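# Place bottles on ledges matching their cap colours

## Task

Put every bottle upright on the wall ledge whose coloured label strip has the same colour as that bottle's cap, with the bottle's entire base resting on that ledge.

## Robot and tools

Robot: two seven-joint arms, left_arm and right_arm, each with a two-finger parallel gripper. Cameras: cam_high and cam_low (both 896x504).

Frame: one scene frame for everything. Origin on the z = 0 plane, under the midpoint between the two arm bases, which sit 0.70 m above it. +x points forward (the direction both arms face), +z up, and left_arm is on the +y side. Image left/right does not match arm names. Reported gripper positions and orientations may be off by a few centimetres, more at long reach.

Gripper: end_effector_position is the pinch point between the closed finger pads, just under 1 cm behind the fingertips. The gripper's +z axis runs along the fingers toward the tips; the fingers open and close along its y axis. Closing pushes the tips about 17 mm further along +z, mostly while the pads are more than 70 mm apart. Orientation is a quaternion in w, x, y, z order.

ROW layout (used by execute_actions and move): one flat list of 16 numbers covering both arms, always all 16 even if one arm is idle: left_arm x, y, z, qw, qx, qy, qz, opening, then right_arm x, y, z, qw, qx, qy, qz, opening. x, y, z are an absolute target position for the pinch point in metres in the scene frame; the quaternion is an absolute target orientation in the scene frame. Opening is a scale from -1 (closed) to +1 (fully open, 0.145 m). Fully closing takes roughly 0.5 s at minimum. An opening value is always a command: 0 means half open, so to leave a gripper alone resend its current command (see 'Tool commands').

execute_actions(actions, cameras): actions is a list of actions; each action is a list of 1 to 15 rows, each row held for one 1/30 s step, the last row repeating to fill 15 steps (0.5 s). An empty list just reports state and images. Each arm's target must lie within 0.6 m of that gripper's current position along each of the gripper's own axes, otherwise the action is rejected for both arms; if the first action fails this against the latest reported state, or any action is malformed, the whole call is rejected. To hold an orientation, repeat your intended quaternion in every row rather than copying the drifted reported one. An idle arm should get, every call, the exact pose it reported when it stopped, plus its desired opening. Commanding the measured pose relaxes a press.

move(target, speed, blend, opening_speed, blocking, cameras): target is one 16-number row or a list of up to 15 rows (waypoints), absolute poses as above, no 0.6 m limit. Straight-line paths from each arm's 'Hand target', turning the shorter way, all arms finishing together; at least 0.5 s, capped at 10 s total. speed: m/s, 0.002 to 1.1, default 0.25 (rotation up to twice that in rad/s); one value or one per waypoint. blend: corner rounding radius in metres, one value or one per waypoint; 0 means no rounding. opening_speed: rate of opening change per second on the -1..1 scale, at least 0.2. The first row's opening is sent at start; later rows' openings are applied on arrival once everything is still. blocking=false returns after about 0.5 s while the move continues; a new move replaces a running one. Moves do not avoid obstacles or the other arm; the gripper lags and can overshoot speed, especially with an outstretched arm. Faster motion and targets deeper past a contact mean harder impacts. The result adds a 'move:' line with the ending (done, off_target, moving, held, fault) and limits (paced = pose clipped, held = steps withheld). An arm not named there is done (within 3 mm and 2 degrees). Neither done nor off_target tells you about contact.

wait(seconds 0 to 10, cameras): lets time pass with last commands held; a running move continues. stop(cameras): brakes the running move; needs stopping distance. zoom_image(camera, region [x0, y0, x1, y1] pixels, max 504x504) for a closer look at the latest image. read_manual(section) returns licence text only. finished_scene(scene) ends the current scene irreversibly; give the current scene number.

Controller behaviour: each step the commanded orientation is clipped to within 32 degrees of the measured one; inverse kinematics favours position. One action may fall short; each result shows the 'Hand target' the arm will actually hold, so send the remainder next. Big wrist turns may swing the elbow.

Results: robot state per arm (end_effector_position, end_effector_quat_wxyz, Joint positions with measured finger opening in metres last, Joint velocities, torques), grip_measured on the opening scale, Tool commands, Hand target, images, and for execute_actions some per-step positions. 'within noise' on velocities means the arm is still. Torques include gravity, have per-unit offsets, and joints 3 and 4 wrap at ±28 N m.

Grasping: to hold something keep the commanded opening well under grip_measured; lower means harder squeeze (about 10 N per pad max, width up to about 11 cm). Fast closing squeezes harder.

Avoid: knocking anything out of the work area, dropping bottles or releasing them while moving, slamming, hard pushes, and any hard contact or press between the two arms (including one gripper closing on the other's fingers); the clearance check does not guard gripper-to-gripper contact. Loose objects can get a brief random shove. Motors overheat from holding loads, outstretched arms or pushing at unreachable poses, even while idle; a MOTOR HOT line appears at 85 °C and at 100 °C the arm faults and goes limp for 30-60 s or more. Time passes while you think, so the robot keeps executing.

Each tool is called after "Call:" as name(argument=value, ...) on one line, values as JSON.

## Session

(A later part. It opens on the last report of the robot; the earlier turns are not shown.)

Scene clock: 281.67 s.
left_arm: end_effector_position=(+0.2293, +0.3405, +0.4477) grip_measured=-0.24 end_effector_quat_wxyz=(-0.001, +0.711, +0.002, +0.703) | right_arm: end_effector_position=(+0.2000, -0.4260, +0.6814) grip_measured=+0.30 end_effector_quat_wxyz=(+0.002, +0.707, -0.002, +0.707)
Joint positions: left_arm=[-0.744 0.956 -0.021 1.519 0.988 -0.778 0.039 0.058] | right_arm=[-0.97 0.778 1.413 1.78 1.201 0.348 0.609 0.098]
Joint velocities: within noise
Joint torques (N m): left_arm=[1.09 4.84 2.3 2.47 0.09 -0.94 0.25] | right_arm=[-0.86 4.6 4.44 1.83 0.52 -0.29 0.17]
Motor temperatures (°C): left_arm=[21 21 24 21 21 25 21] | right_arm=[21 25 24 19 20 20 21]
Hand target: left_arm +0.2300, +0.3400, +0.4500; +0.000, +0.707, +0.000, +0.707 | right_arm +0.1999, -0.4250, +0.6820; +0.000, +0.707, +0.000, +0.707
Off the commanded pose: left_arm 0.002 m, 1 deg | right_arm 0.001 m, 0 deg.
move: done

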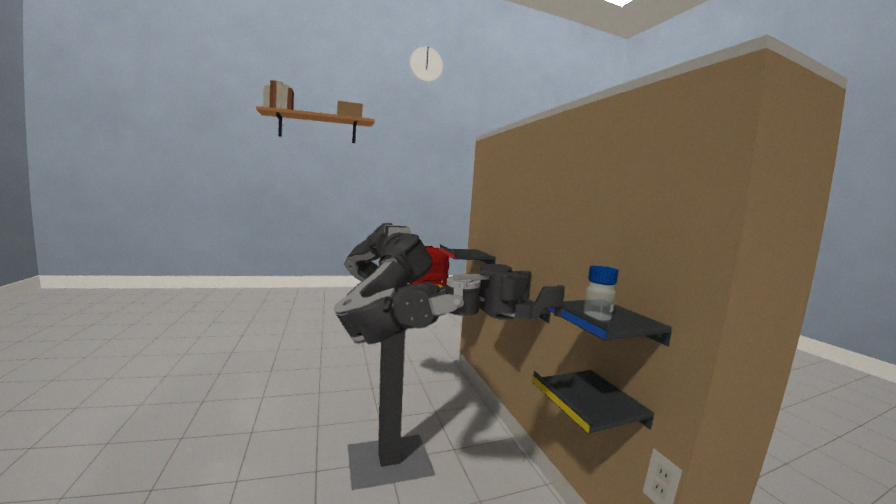

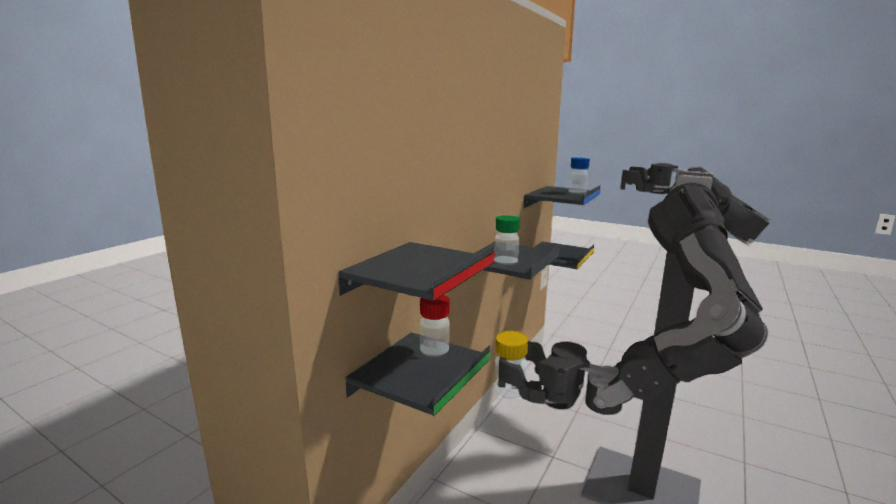

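Call:
move(target=[[0.23,0.12,0.45,0,0.7071,0,0.7071,-0.6,0.2,-0.40,0.55,0,0.7071,0,0.7071,0.3],[0.23,-0.05,0.47,0.153,0.6904,-0.153,0.6904,-0.6,0.2,-0.40,0.50,0,0.7071,0,0.7071,0.3],[0.23,-0.06,0.64,0.153,0.6904,-0.153,0.6904,-0.6,0.2,-0.40,0.50,0,0.7071,0,0.7071,0.3]], speed=0.2)

Scene clock: 292.53 s.
left_arm: end_effector_position=(+0.2371, -0.0526, +0.6354) grip_measured=-0.24 end_effector_quat_wxyz=(+0.144, +0.685, -0.152, +0.698) | right_arm: end_effector_position=(+0.2000, -0.4017, +0.5016) grip_measured=+0.30 end_effector_quat_wxyz=(+0.002, +0.707, -0.002, +0.708)
Joint positions: left_arm=[-0.073 -0.13 -0.954 2.307 -0.22 0.781 -0.375 0.058] | right_arm=[-0.716 0.538 0.763 1.513 0.858 -0.248 0.69 0.098]
Joint velocities: within noise
Joint torques (N m): left_arm=[-3.15 -10.3 -7.23 4.29 -1.06 -0.57 0.2] | right_arm=[-0.41 4.73 2.19 2.63 0.44 -0.41 0.16]
Motor temperatures (°C): left_arm=[21 22 24 21 21 25 21] | right_arm=[21 25 24 19 20 20 21]
Hand target: left_arm +0.2303, -0.0596, +0.6402; +0.156, +0.683, -0.149, +0.698 | right_arm +0.2000, -0.4000, +0.5000; +0.000, +0.707, +0.000, +0.707
Off the commanded pose: left_arm 0.011 m, 2 deg | right_arm 0.002 m, 0 deg.
joint sent to its limit (left arm) — joint 2 (shoulder roll), lower limit; joint 6 (wrist pitch), upper limit. The joint targets still meet the commanded pose.
move: off_target (left_arm)

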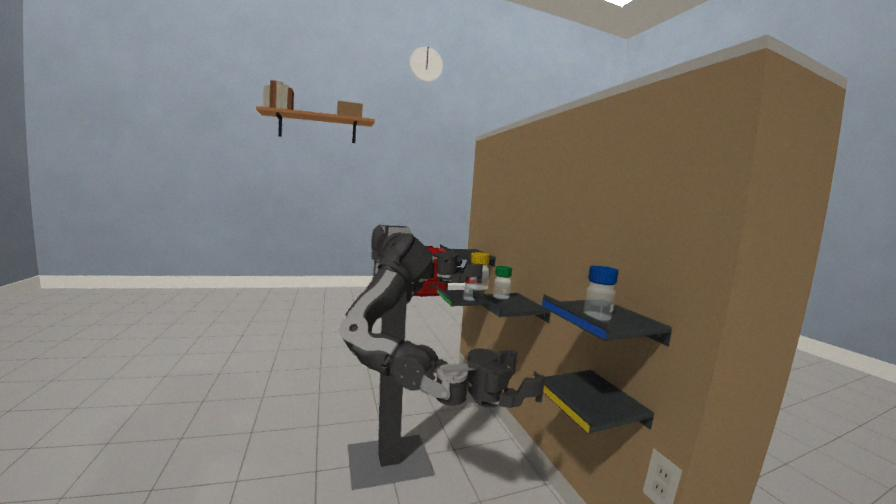

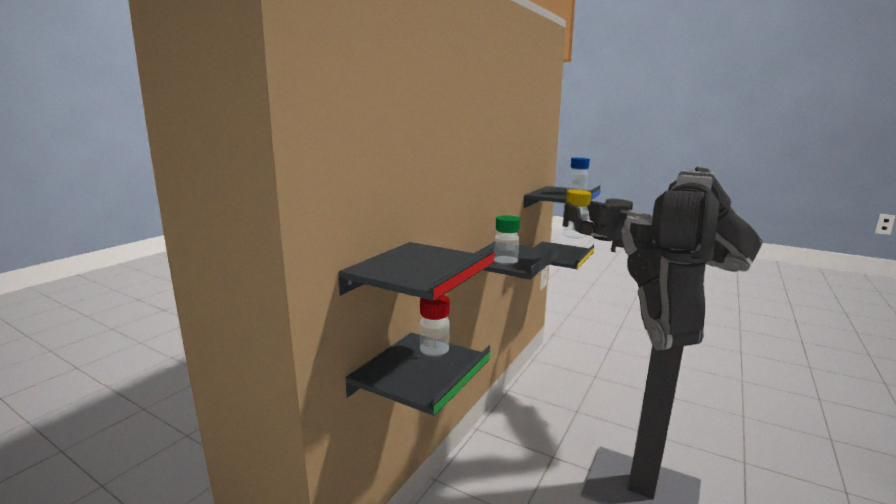

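Call:
move(target=[[0.365,-0.068,0.63,0.153,0.6904,-0.153,0.6904,-0.6,0.2,-0.40,0.50,0,0.7071,0,0.7071,0.3],[0.365,-0.068,0.598,0.153,0.6904,-0.153,0.6904,-0.6,0.2,-0.40,0.50,0,0.7071,0,0.7071,0.3]], speed=[0.18,0.07])

Call:
zoom_image(camera="cam_high", region=[440, 230, 560, 330])

Call:
zoom_image(camera="cam_low", region=[470, 170, 610, 290])

Scene clock: 301.13 s.
left_arm: end_effector_position=(+0.3651, -0.0672, +0.5968) grip_measured=-0.24 end_effector_quat_wxyz=(+0.151, +0.694, -0.152, +0.688) | right_arm: end_effector_position=(+0.2000, -0.4017, +0.5016) grip_measured=+0.30 end_effector_quat_wxyz=(+0.002, +0.707, -0.002, +0.708)
Joint positions: left_arm=[0.364 -0.114 -0.667 1.732 0.161 0.52 -0.31 0.058] | right_arm=[-0.716 0.538 0.763 1.513 0.858 -0.248 0.69 0.098]
Joint velocities: within noise
Joint torques (N m): left_arm=[6.87 -3.05 -0.29 4.62 -0.05 -0.97 0.16] | right_arm=[-0.46 4.84 2.17 2.51 0.44 -0.41 0.18]
Motor temperatures (°C): left_arm=[21 24 26 21 22 25 21] | right_arm=[21 25 24 19 20 20 21]
Hand target: left_arm +0.3650, -0.0680, +0.5980; +0.153, +0.690, -0.153, +0.690 | right_arm +0.2000, -0.4000, +0.5000; +0.000, +0.707, +0.000, +0.707
Off the commanded pose: left_arm 0.001 m, 1 deg | right_arm 0.002 m, 0 deg.
move: done

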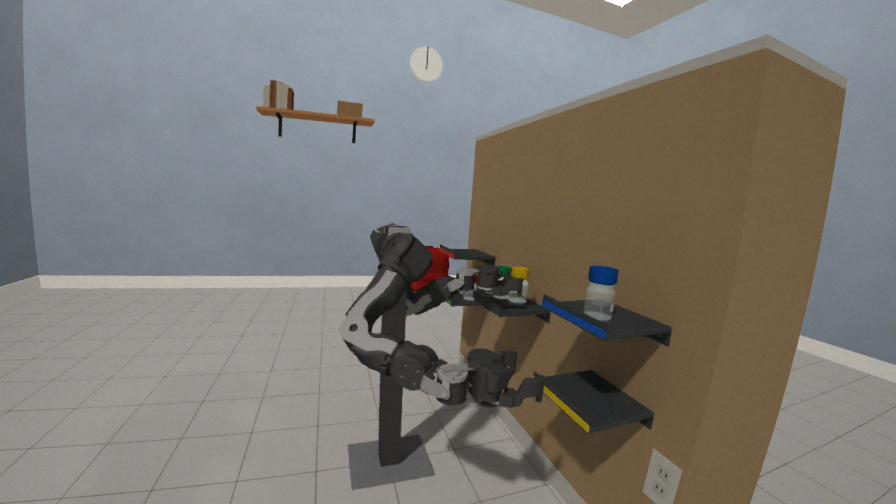

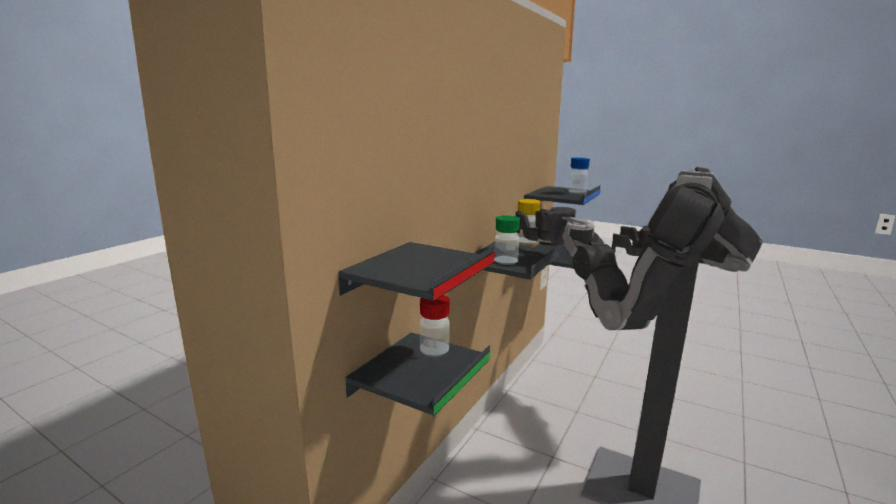

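Scaled by 4.200 from the camera's 896x504 image, which has a finer 1280x720 frame.

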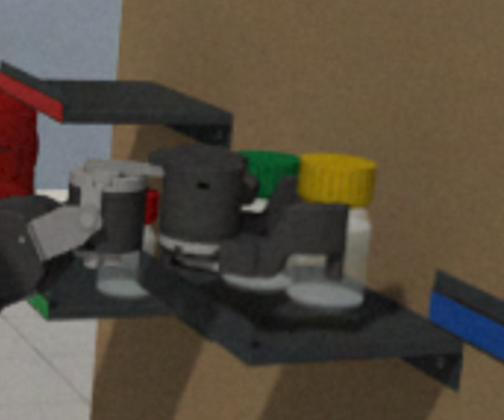

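Scaled by 3.600 from the camera's 896x504 image, which has a finer 1280x720 frame.

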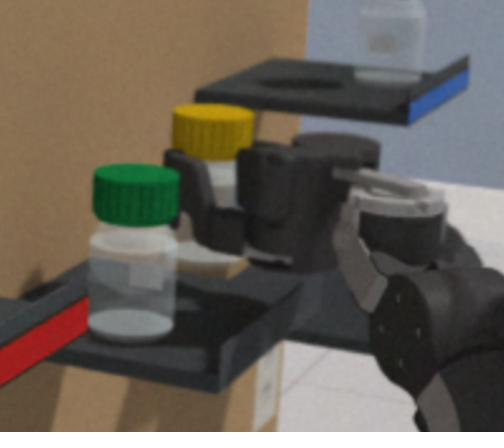

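Call:
move(target=[0.365,-0.068,0.588,0.153,0.6904,-0.153,0.6904,-0.6,0.2,-0.40,0.50,0,0.7071,0,0.7071,0.3], speed=0.05)

Call:
zoom_image(camera="cam_high", region=[440, 230, 560, 330])

Scene clock: 307.10 s.
left_arm: end_effector_position=(+0.3651, -0.0676, +0.5885) grip_measured=-0.24 end_effector_quat_wxyz=(+0.152, +0.692, -0.152, +0.689) | right_arm: end_effector_position=(+0.2000, -0.4017, +0.5016) grip_measured=+0.30 end_effector_quat_wxyz=(+0.002, +0.707, -0.002, +0.708)
Joint positions: left_arm=[0.351 -0.101 -0.676 1.711 0.161 0.476 -0.31 0.058] | right_arm=[-0.716 0.538 0.763 1.513 0.858 -0.248 0.69 0.098]
Joint velocities: within noise
Joint torques (N m): left_arm=[6.18 -2.76 -0.27 4.33 -0.05 -0.98 0.14] | right_arm=[-0.44 4.76 2.13 2.5 0.43 -0.41 0.17]
Motor temperatures (°C): left_arm=[22 23 25 22 22 26 21] | right_arm=[21 25 24 19 20 20 21]
Hand target: left_arm +0.3650, -0.0680, +0.5879; +0.153, +0.690, -0.153, +0.690 | right_arm +0.2000, -0.4000, +0.5000; +0.000, +0.707, +0.000, +0.707
Off the commanded pose: left_arm 0.001 m, 0 deg | right_arm 0.002 m, 0 deg.
move: done

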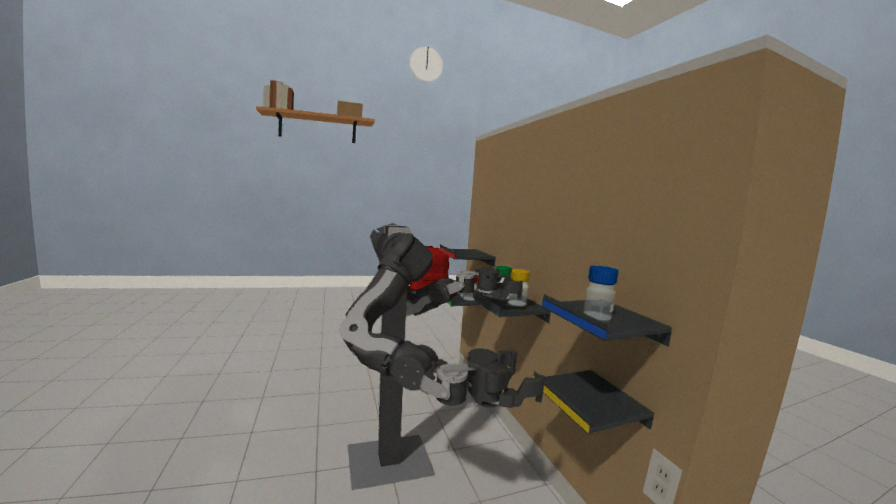

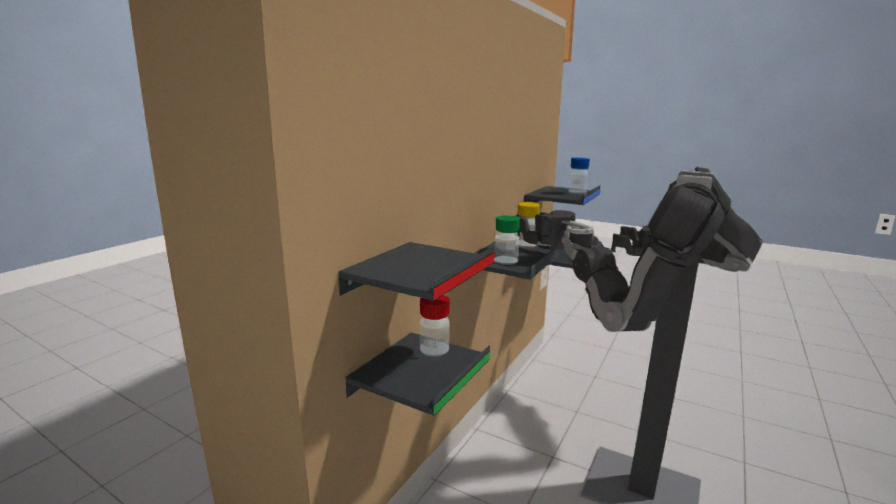

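Scaled by 4.200 from the camera's 896x504 image, which has a finer 1280x720 frame.

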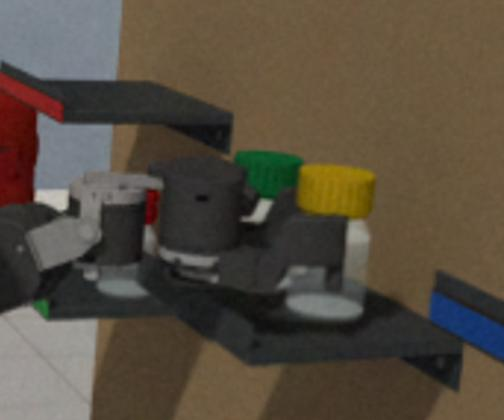

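Call:
move(target=[0.365,-0.068,0.581,0.153,0.6904,-0.153,0.6904,-0.6,0.2,-0.40,0.50,0,0.7071,0,0.7071,0.3], speed=0.04, cameras=[])

Call:
move(target=[0.365,-0.068,0.576,0.153,0.6904,-0.153,0.6904,-0.6,0.2,-0.40,0.50,0,0.7071,0,0.7071,0.3], speed=0.04)

Call:
zoom_image(camera="cam_high", region=[440, 230, 560, 330])

Scene clock: 317.87 s.
left_arm: end_effector_position=(+0.3651, -0.0676, +0.5820) grip_measured=-0.24 end_effector_quat_wxyz=(+0.152, +0.692, -0.152, +0.689) | right_arm: end_effector_position=(+0.2000, -0.4017, +0.5016) grip_measured=+0.30 end_effector_quat_wxyz=(+0.002, +0.707, -0.002, +0.708)
Joint positions: left_arm=[0.341 -0.092 -0.682 1.695 0.161 0.445 -0.31 0.058] | right_arm=[-0.716 0.538 0.763 1.513 0.858 -0.248 0.69 0.098]
Joint velocities: within noise
Joint torques (N m): left_arm=[6.08 -2.7 -0.25 4.33 -0.06 -0.97 0.14] | right_arm=[-0.44 4.79 2.13 2.58 0.43 -0.41 0.16]
Motor temperatures (°C): left_arm=[22 23 25 22 22 26 21] | right_arm=[21 25 23 20 20 20 21]
Hand target: left_arm +0.3650, -0.0680, +0.5811; +0.153, +0.690, -0.153, +0.690 | right_arm +0.2000, -0.4000, +0.5000; +0.000, +0.707, +0.000, +0.707
Off the commanded pose: left_arm 0.001 m, 0 deg | right_arm 0.002 m, 0 deg.
move: done
No camera images: "cameras" was empty.

Scene clock: 318.57 s.
left_arm: end_effector_position=(+0.3651, -0.0677, +0.5770) grip_measured=-0.24 end_effector_quat_wxyz=(+0.153, +0.692, -0.152, +0.689) | right_arm: end_effector_position=(+0.2000, -0.4017, +0.5016) grip_measured=+0.30 end_effector_quat_wxyz=(+0.002, +0.707, -0.002, +0.708)
Joint positions: left_arm=[0.334 -0.087 -0.687 1.682 0.161 0.423 -0.31 0.058] | right_arm=[-0.716 0.538 0.763 1.513 0.858 -0.248 0.69 0.098]
Joint velocities: within noise
Joint torques (N m): left_arm=[6 -2.68 -0.25 4.33 -0.07 -0.97 0.13] | right_arm=[-0.49 4.76 2.21 2.55 0.43 -0.4 0.16]
Motor temperatures (°C): left_arm=[22 23 25 22 22 26 21] | right_arm=[21 25 23 20 20 20 21]
Hand target: left_arm +0.3650, -0.0680, +0.5759; +0.153, +0.690, -0.153, +0.690 | right_arm +0.2000, -0.4000, +0.5000; +0.000, +0.707, +0.000, +0.707
Off the commanded pose: left_arm 0.001 m, 0 deg | right_arm 0.002 m, 0 deg.
move: done

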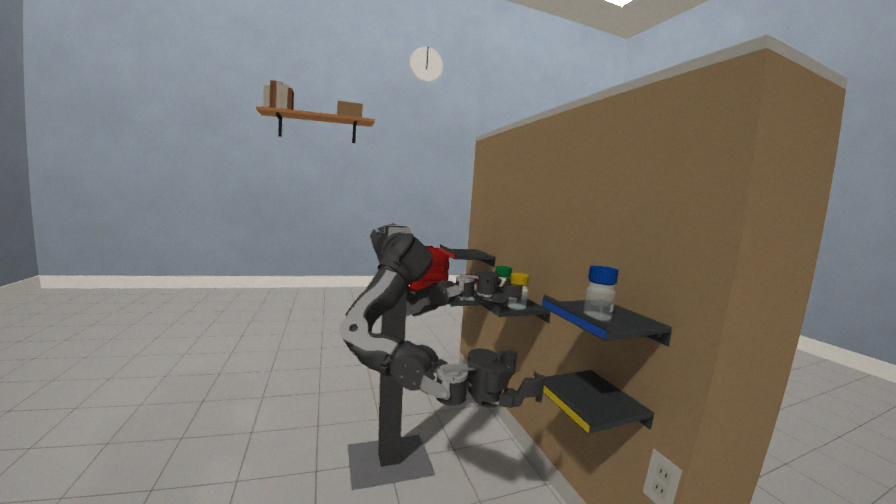

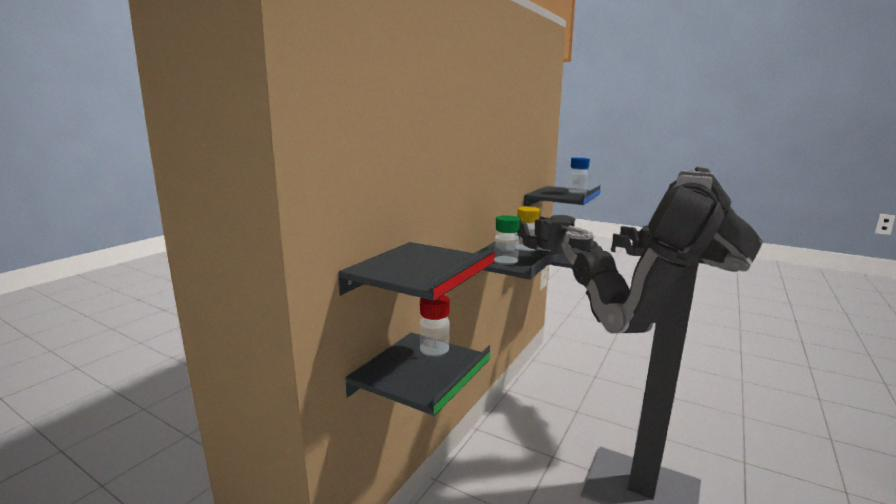

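Scaled by 4.200 from the camera's 896x504 image, which has a finer 1280x720 frame.

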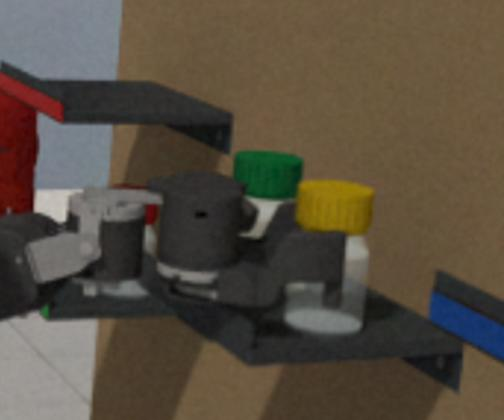

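Call:
move(target=[0.365,-0.068,0.571,0.153,0.6904,-0.153,0.6904,-0.6,0.2,-0.40,0.50,0,0.7071,0,0.7071,0.3], speed=0.04, cameras=[])

Call:
move(target=[0.365,-0.068,0.566,0.153,0.6904,-0.153,0.6904,-0.6,0.2,-0.40,0.50,0,0.7071,0,0.7071,0.3], speed=0.04)

Call:
zoom_image(camera="cam_high", region=[440, 230, 560, 330])

Call:
zoom_image(camera="cam_low", region=[470, 170, 610, 290])

Scene clock: 331.67 s.
left_arm: end_effector_position=(+0.3652, -0.0678, +0.5755) grip_measured=-0.24 end_effector_quat_wxyz=(+0.154, +0.688, -0.150, +0.693) | right_arm: end_effector_position=(+0.2000, -0.4017, +0.5016) grip_measured=+0.30 end_effector_quat_wxyz=(+0.002, +0.707, -0.002, +0.708)
Joint positions: left_arm=[0.33 -0.082 -0.69 1.673 0.161 0.394 -0.31 0.058] | right_arm=[-0.716 0.538 0.763 1.513 0.858 -0.248 0.69 0.098]
Joint velocities: within noise
Joint torques (N m): left_arm=[5.34 -2.36 -0.34 3.77 -0.04 -0.74 0.13] | right_arm=[-0.46 4.81 2.15 2.61 0.46 -0.4 0.15]
Motor temperatures (°C): left_arm=[23 22 24 22 22 26 21] | right_arm=[21 25 23 20 20 20 21]
Hand target: left_arm +0.3650, -0.0679, +0.5709; +0.153, +0.690, -0.153, +0.690 | right_arm +0.2000, -0.4000, +0.5000; +0.000, +0.707, +0.000, +0.707
Off the commanded pose: left_arm 0.005 m, 1 deg | right_arm 0.002 m, 0 deg.
move: off_target (left_arm)
No camera images: "cameras" was empty.

Scene clock: 332.37 s.
left_arm: end_effector_position=(+0.3652, -0.0680, +0.5754) grip_measured=-0.24 end_effector_quat_wxyz=(+0.156, +0.682, -0.148, +0.699) | right_arm: end_effector_position=(+0.2000, -0.4017, +0.5016) grip_measured=+0.30 end_effector_quat_wxyz=(+0.002, +0.707, -0.002, +0.708)
Joint positions: left_arm=[0.326 -0.079 -0.693 1.664 0.156 0.363 -0.31 0.058] | right_arm=[-0.716 0.538 0.763 1.513 0.858 -0.248 0.69 0.098]
Joint velocities: within noise
Joint torques (N m): left_arm=[4.47 -1.91 -0.29 2.93 0.05 -0.46 0.17] | right_arm=[-0.46 4.79 2.25 2.62 0.44 -0.43 0.16]
Motor temperatures (°C): left_arm=[23 22 24 22 21 26 21] | right_arm=[21 25 23 20 20 20 21]
Hand target: left_arm +0.3649, -0.0679, +0.5661; +0.153, +0.690, -0.153, +0.690 | right_arm +0.2000, -0.4000, +0.5000; +0.000, +0.707, +0.000, +0.707
Off the commanded pose: left_arm 0.009 m, 2 deg | right_arm 0.002 m, 0 deg.
move: off_target (left_arm)

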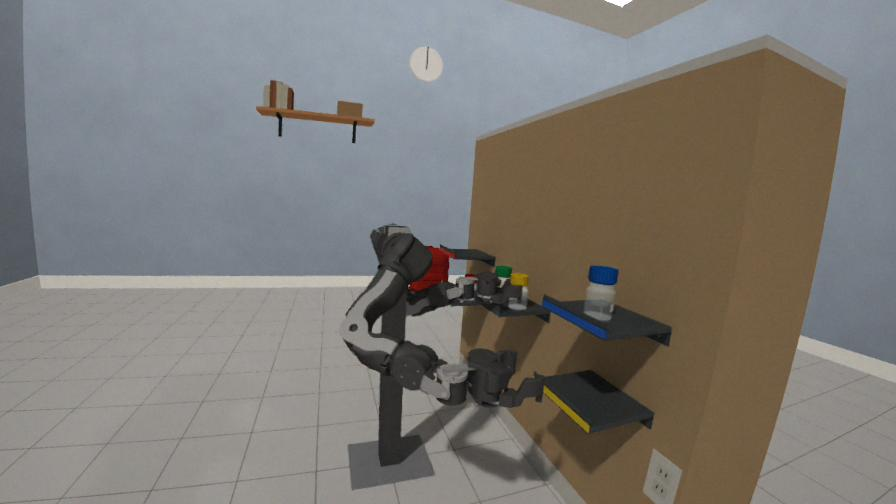

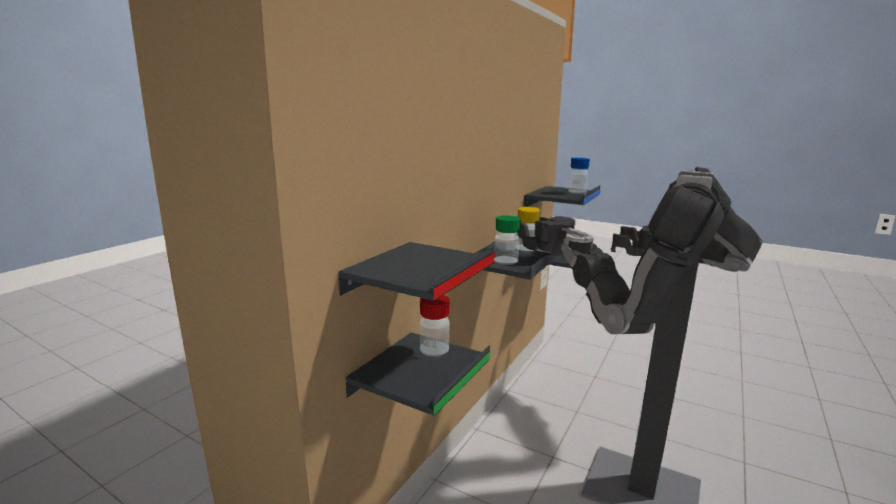

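Scaled by 4.200 from the camera's 896x504 image, which has a finer 1280x720 frame.

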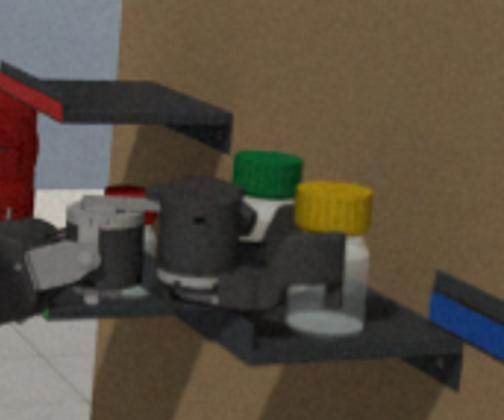

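Scaled by 3.600 from the camera's 896x504 image, which has a finer 1280x720 frame.

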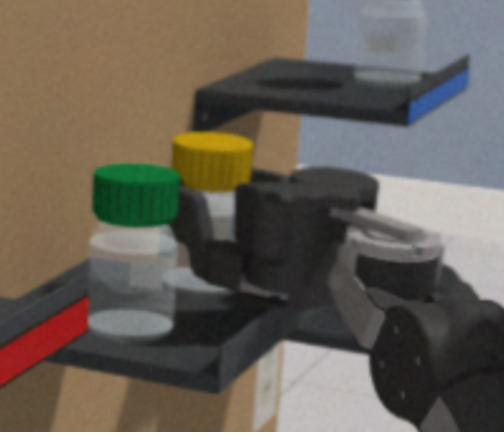

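Call:
move(target=[0.365,-0.068,0.5765,0.153,0.6904,-0.153,0.6904,0.2,0.2,-0.40,0.50,0,0.7071,0,0.7071,0.3], opening_speed=0.8, cameras=[])

Call:
move(target=[[0.235,-0.008,0.582,0.153,0.6904,-0.153,0.6904,0.2,0.2,-0.40,0.50,0,0.7071,0,0.7071,0.3],[0.22,0.02,0.45,0.153,0.6904,-0.153,0.6904,0.2,0.2,-0.35,0.55,0,0.7071,0,0.7071,0.3],[0.22,0.33,0.45,0,0.7071,0,0.7071,1,0.21,-0.15,0.57,-0.153,0.6904,0.153,0.6904,0.3]], speed=[0.12,0.2,0.25])

Call:
zoom_image(camera="cam_low", region=[330, 170, 610, 420])

Call:
zoom_image(camera="cam_high", region=[430, 220, 570, 320])

Scene clock: 349.63 s.
left_arm: end_effector_position=(+0.3650, -0.0681, +0.5749) grip_measured=+0.20 end_effector_quat_wxyz=(+0.152, +0.691, -0.154, +0.690) | right_arm: end_effector_position=(+0.2000, -0.4017, +0.5016) grip_measured=+0.30 end_effector_quat_wxyz=(+0.002, +0.707, -0.002, +0.708)
Joint positions: left_arm=[0.333 -0.081 -0.692 1.676 0.161 0.411 -0.31 0.09] | right_arm=[-0.716 0.538 0.763 1.513 0.858 -0.248 0.69 0.098]
Joint velocities: within noise
Joint torques (N m): left_arm=[6.69 -3.57 0.43 5.98 0.04 -0.53 0.07] | right_arm=[-0.51 4.81 2.21 2.55 0.44 -0.39 0.18]
Motor temperatures (°C): left_arm=[22 22 24 22 21 25 21] | right_arm=[21 25 23 20 20 20 21]
Hand target: left_arm +0.3650, -0.0680, +0.5765; +0.153, +0.690, -0.153, +0.690 | right_arm +0.2000, -0.4000, +0.5000; +0.000, +0.707, +0.000, +0.707
Off the commanded pose: left_arm 0.002 m, 0 deg | right_arm 0.002 m, 0 deg.
move: done
No camera images: "cameras" was empty.

Scene clock: 353.87 s.
left_arm: end_effector_position=(+0.2206, +0.3304, +0.4509) grip_measured=+1.00 end_effector_quat_wxyz=(-0.001, +0.707, -0.001, +0.707) | right_arm: end_effector_position=(+0.2096, -0.1499, +0.5703) grip_measured=+0.30 end_effector_quat_wxyz=(-0.154, +0.689, +0.154, +0.691)
Joint positions: left_arm=[-0.798 0.921 0.014 1.572 0.924 -0.787 0.007 0.145] | right_arm=[-0.864 0.42 0.324 2.412 0.516 0.015 0.329 0.098]
Joint velocities: within noise
Joint torques (N m): left_arm=[0.67 3.65 1.76 2.4 0.18 -0.65 0.23] | right_arm=[-0.41 1.38 0.83 3.97 0.27 -0.28 -0.15]
Motor temperatures (°C): left_arm=[22 22 24 22 21 25 21] | right_arm=[21 25 23 20 20 20 21]
Hand target: left_arm +0.2200, +0.3300, +0.4501; +0.000, +0.707, +0.000, +0.707 | right_arm +0.2100, -0.1500, +0.5699; -0.153, +0.690, +0.153, +0.690
Off the commanded pose: left_arm 0.001 m, 0 deg | right_arm 0.001 m, 0 deg.
joint sent to its limit (left arm) — joint 6 (wrist pitch), lower limit. The joint targets still meet the commanded pose.
move: done

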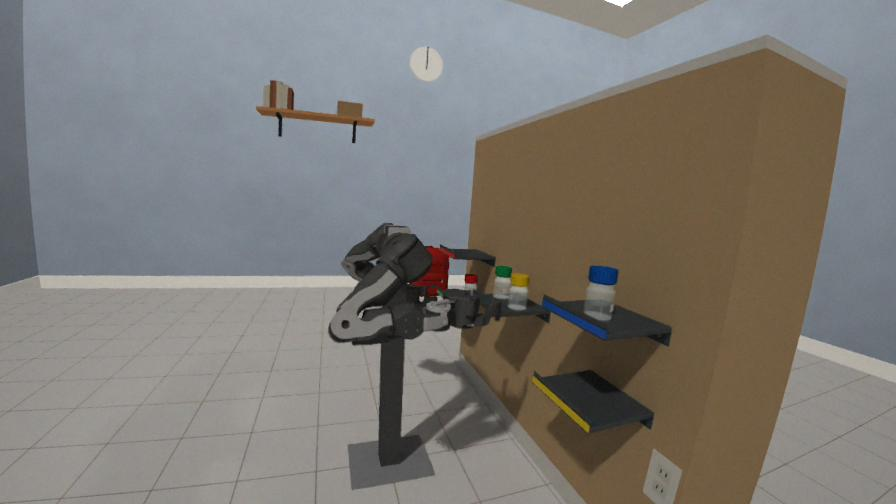

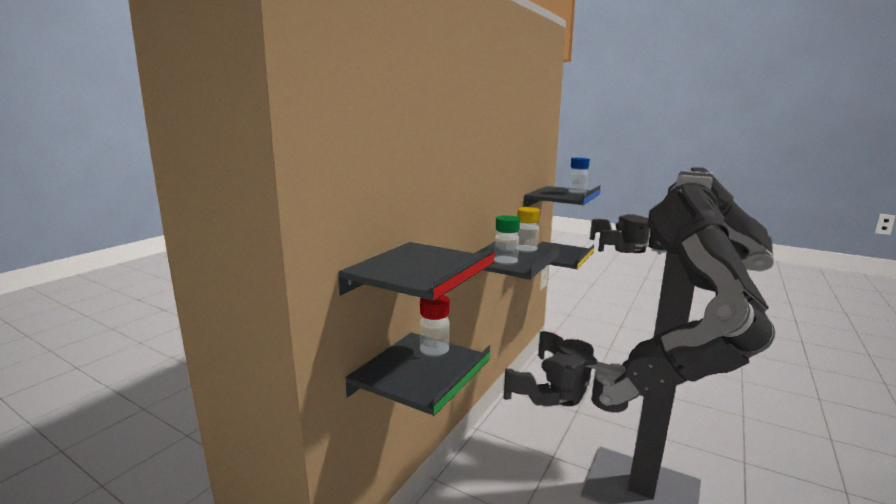

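Scaled by 1.800 from the camera's 896x504 image, which has a finer 1280x720 frame.

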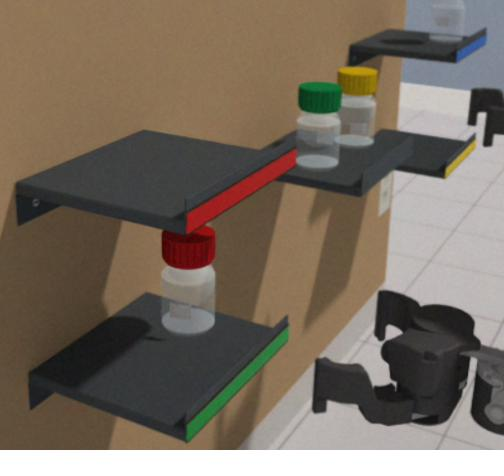

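Scaled by 3.600 from the camera's 896x504 image, which has a finer 1280x720 frame.

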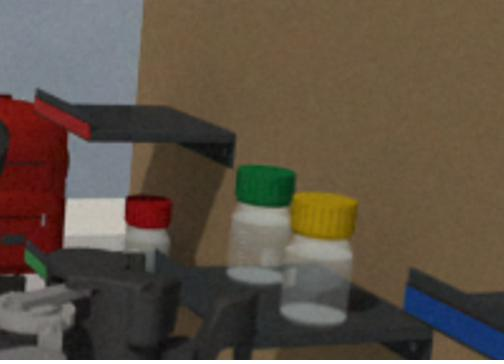

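Call:
move(target=[[0.24,0.34,0.485,0,0.7071,0,0.7071,1,0.22,-0.136,0.58,-0.153,0.6904,0.153,0.6904,0.3],[0.33,0.34,0.485,0,0.7071,0,0.7071,1,0.365,-0.068,0.578,-0.153,0.6904,0.153,0.6904,0.3]], speed=0.15)

Call:
zoom_image(camera="cam_low", region=[330, 170, 610, 420])

Call:
zoom_image(camera="cam_high", region=[430, 220, 570, 320])

Scene clock: 366.03 s.
left_arm: end_effector_position=(+0.3309, +0.3406, +0.4885) grip_measured=+1.00 end_effector_quat_wxyz=(-0.002, +0.704, +0.000, +0.711) | right_arm: end_effector_position=(+0.3650, -0.0678, +0.5792) grip_measured=+0.30 end_effector_quat_wxyz=(-0.155, +0.689, +0.154, +0.691)
Joint positions: left_arm=[-0.22 1.023 -0.218 1.446 1.032 -0.481 -0.01 0.145] | right_arm=[0.161 0.235 -0.255 1.934 0.297 0.442 0.085 0.098]
Joint velocities: within noise
Joint torques (N m): left_arm=[3.55 6.05 1.78 2.03 0.16 -0.54 0.21] | right_arm=[3.73 0.22 0.9 3.73 0.1 -0.41 -0.1]
Motor temperatures (°C): left_arm=[22 22 24 22 21 25 21] | right_arm=[21 24 23 20 20 20 21]
Hand target: left_arm +0.3300, +0.3400, +0.4851; +0.000, +0.707, +0.000, +0.707 | right_arm +0.3650, -0.0681, +0.5780; -0.153, +0.690, +0.153, +0.690
Off the commanded pose: left_arm 0.004 m, 1 deg | right_arm 0.001 m, 0 deg.
move: off_target (left_arm)

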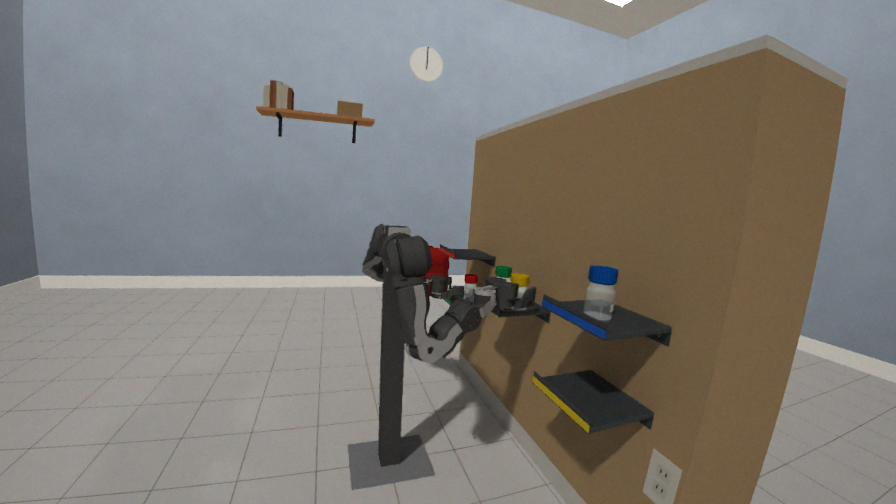

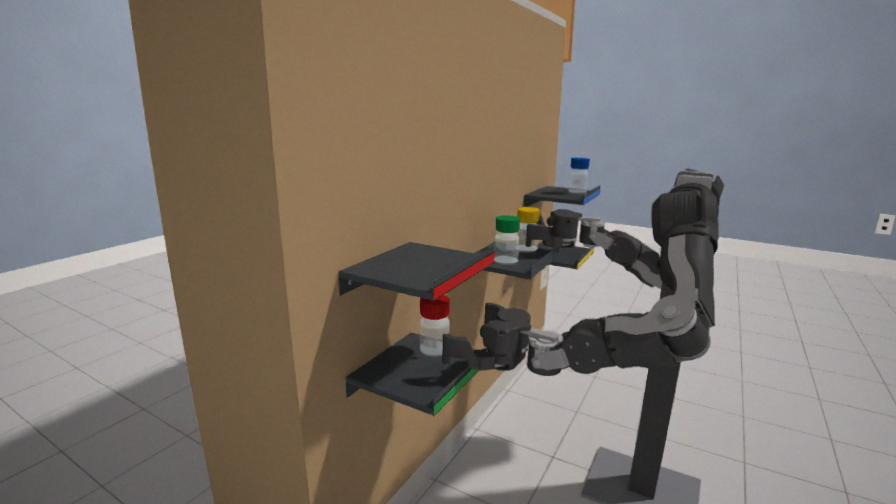

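Scaled by 1.800 from the camera's 896x504 image, which has a finer 1280x720 frame.

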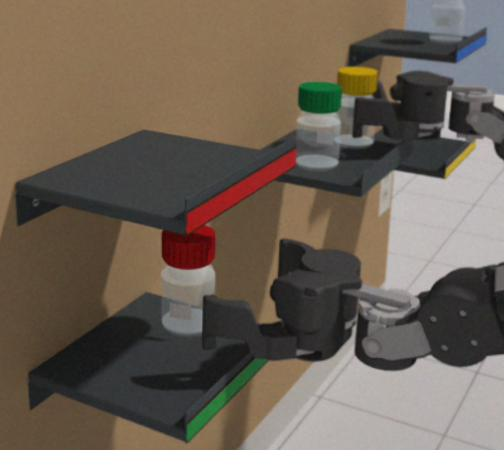

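Scaled by 3.600 from the camera's 896x504 image, which has a finer 1280x720 frame.

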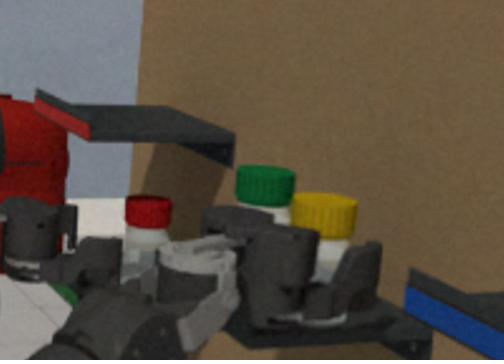

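Call:
move(target=[[0.33,0.34,0.496,0,0.7071,0,0.7071,1,0.365,-0.068,0.578,-0.153,0.6904,0.153,0.6904,0.3],[0.386,0.340,0.496,0,0.7071,0,0.7071,1,0.365,-0.068,0.578,-0.153,0.6904,0.153,0.6904,0.3],[0.386,0.340,0.496,0,0.7071,0,0.7071,-0.6,0.365,-0.068,0.578,-0.153,0.6904,0.153,0.6904,-0.6]], speed=0.15, opening_speed=1.2)

Scene clock: 376.97 s.
left_arm: end_effector_position=(+0.3869, +0.3409, +0.4997) grip_measured=-0.25 end_effector_quat_wxyz=(-0.001, +0.703, +0.002, +0.711) | right_arm: end_effector_position=(+0.3651, -0.0680, +0.5793) grip_measured=-0.24 end_effector_quat_wxyz=(-0.154, +0.689, +0.153, +0.692)
Joint positions: left_arm=[0.151 0.941 -0.378 1.259 1.006 -0.343 0.039 0.057] | right_arm=[0.161 0.234 -0.255 1.934 0.295 0.442 0.084 0.058]
Joint velocities: within noise
Joint torques (N m): left_arm=[5.16 6.21 1.88 2.45 0.14 -0.56 0.21] | right_arm=[3.63 0.28 0.94 3.79 0.13 -0.38 -0.02]
Motor temperatures (°C): left_arm=[22 23 24 22 21 25 21] | right_arm=[21 24 23 20 20 20 21]
Hand target: left_arm +0.3860, +0.3400, +0.4960; +0.000, +0.707, +0.000, +0.707 | right_arm +0.3650, -0.0680, +0.5781; -0.153, +0.690, +0.153, +0.690
Off the commanded pose: left_arm 0.004 m, 1 deg | right_arm 0.001 m, 0 deg.
move: off_target (left_arm); target 3's new opening was sent with left_arm's hand 0.004 m and 1 deg from that target

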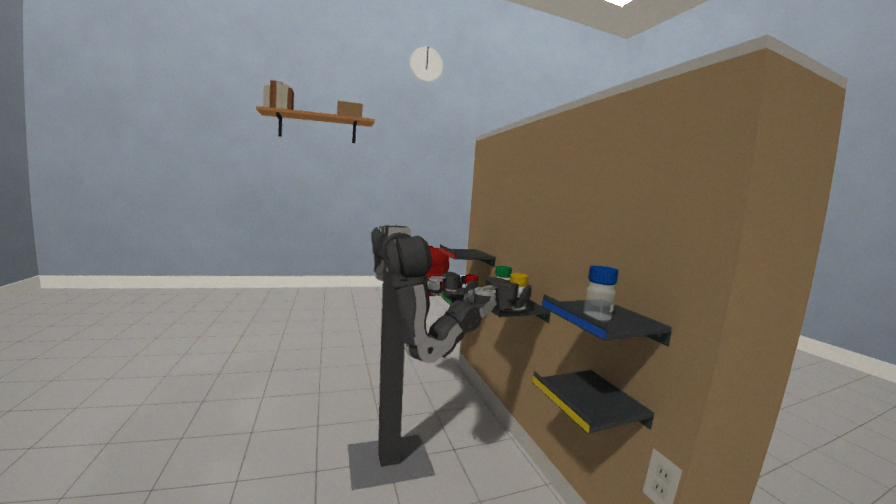

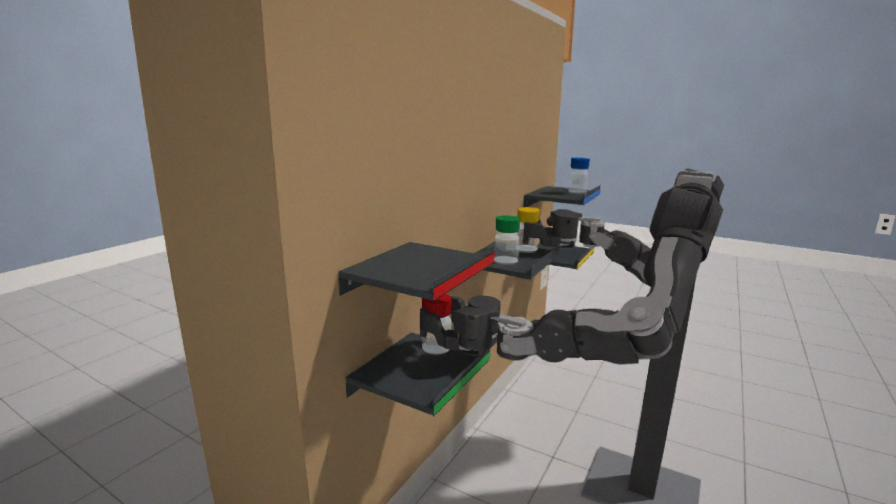

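Call:
move(target=[[0.386,0.340,0.53,0,0.7071,0,0.7071,-0.6,0.365,-0.068,0.61,-0.153,0.6904,0.153,0.6904,-0.6],[0.19,0.34,0.535,0,0.7071,0,0.7071,-0.6,0.21,-0.15,0.61,-0.153,0.6904,0.153,0.6904,-0.6],[0.19,0.34,0.735,0,0.7071,0,0.7071,-0.6,0.19,-0.38,0.535,0,0.7071,0,0.7071,-0.6],[0.38,0.34,0.73,0,0.7071,0,0.7071,-0.6,0.365,-0.425,0.525,0,0.7071,0,0.7071,-0.6]], speed=[0.15,0.2,0.2,0.18])

Call:
zoom_image(camera="cam_low", region=[330, 170, 610, 420])

Call:
zoom_image(camera="cam_high", region=[420, 210, 680, 440])

Scene clock: 393.00 s.
left_arm: end_effector_position=(+0.3805, +0.3391, +0.7272) grip_measured=-0.25 end_effector_quat_wxyz=(-0.006, +0.709, -0.010, +0.705) | right_arm: end_effector_position=(+0.3651, -0.4246, +0.5223) grip_measured=-0.24 end_effector_quat_wxyz=(+0.000, +0.712, -0.002, +0.703)
Joint positions: left_arm=[-0.935 1.602 1.067 1.698 1.584 0.137 -0.148 0.057] | right_arm=[0.176 0.694 0.43 1.033 0.518 -0.014 0.645 0.058]
Joint velocities: within noise
Joint torques (N m): left_arm=[5.31 3.78 4.42 0.17 0.12 -0.86 0.05] | right_arm=[4.18 7.87 2.74 3.59 0.59 -0.62 0.18]
Motor temperatures (°C): left_arm=[22 23 24 22 21 26 21] | right_arm=[21 24 23 21 20 20 21]
Hand target: left_arm +0.3798, +0.3401, +0.7299; -0.005, +0.705, -0.008, +0.709 | right_arm +0.3650, -0.4251, +0.5251; +0.000, +0.707, +0.000, +0.707
Off the commanded pose: left_arm 0.003 m, 1 deg | right_arm 0.003 m, 1 deg.
joint sent to its limit (left arm) — joint 5 (forearm roll), upper limit. The joint targets still meet the commanded pose.
move: done

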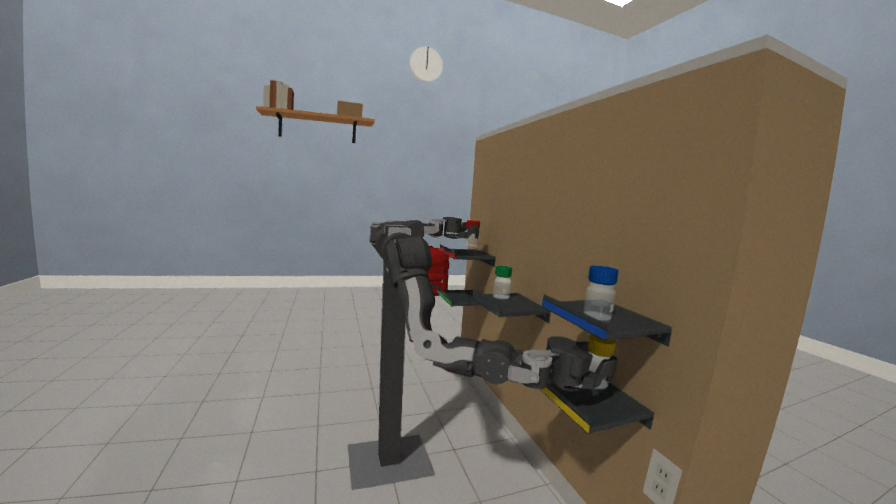

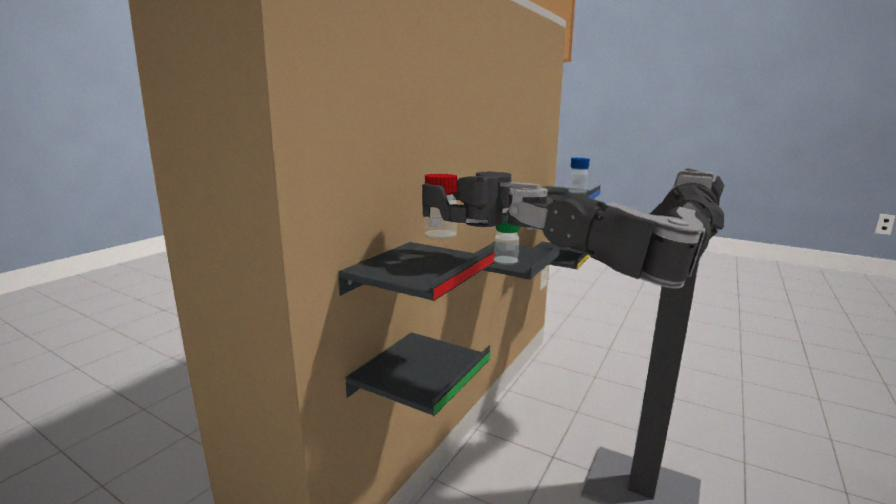

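Scaled by 1.800 from the camera's 896x504 image, which has a finer 1280x720 frame.

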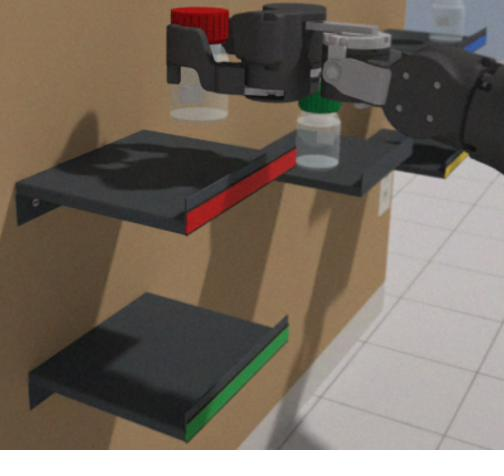

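Scaled by 1.938 from the camera's 896x504 image, which has a finer 1280x720 frame.

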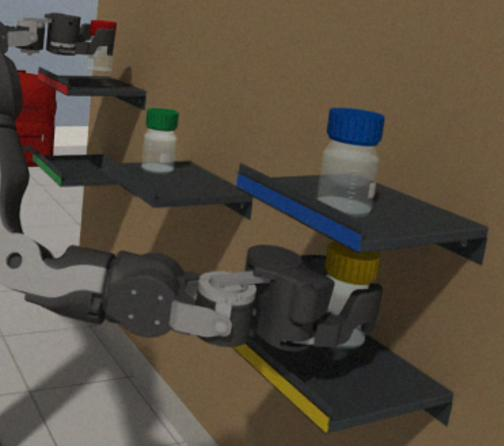

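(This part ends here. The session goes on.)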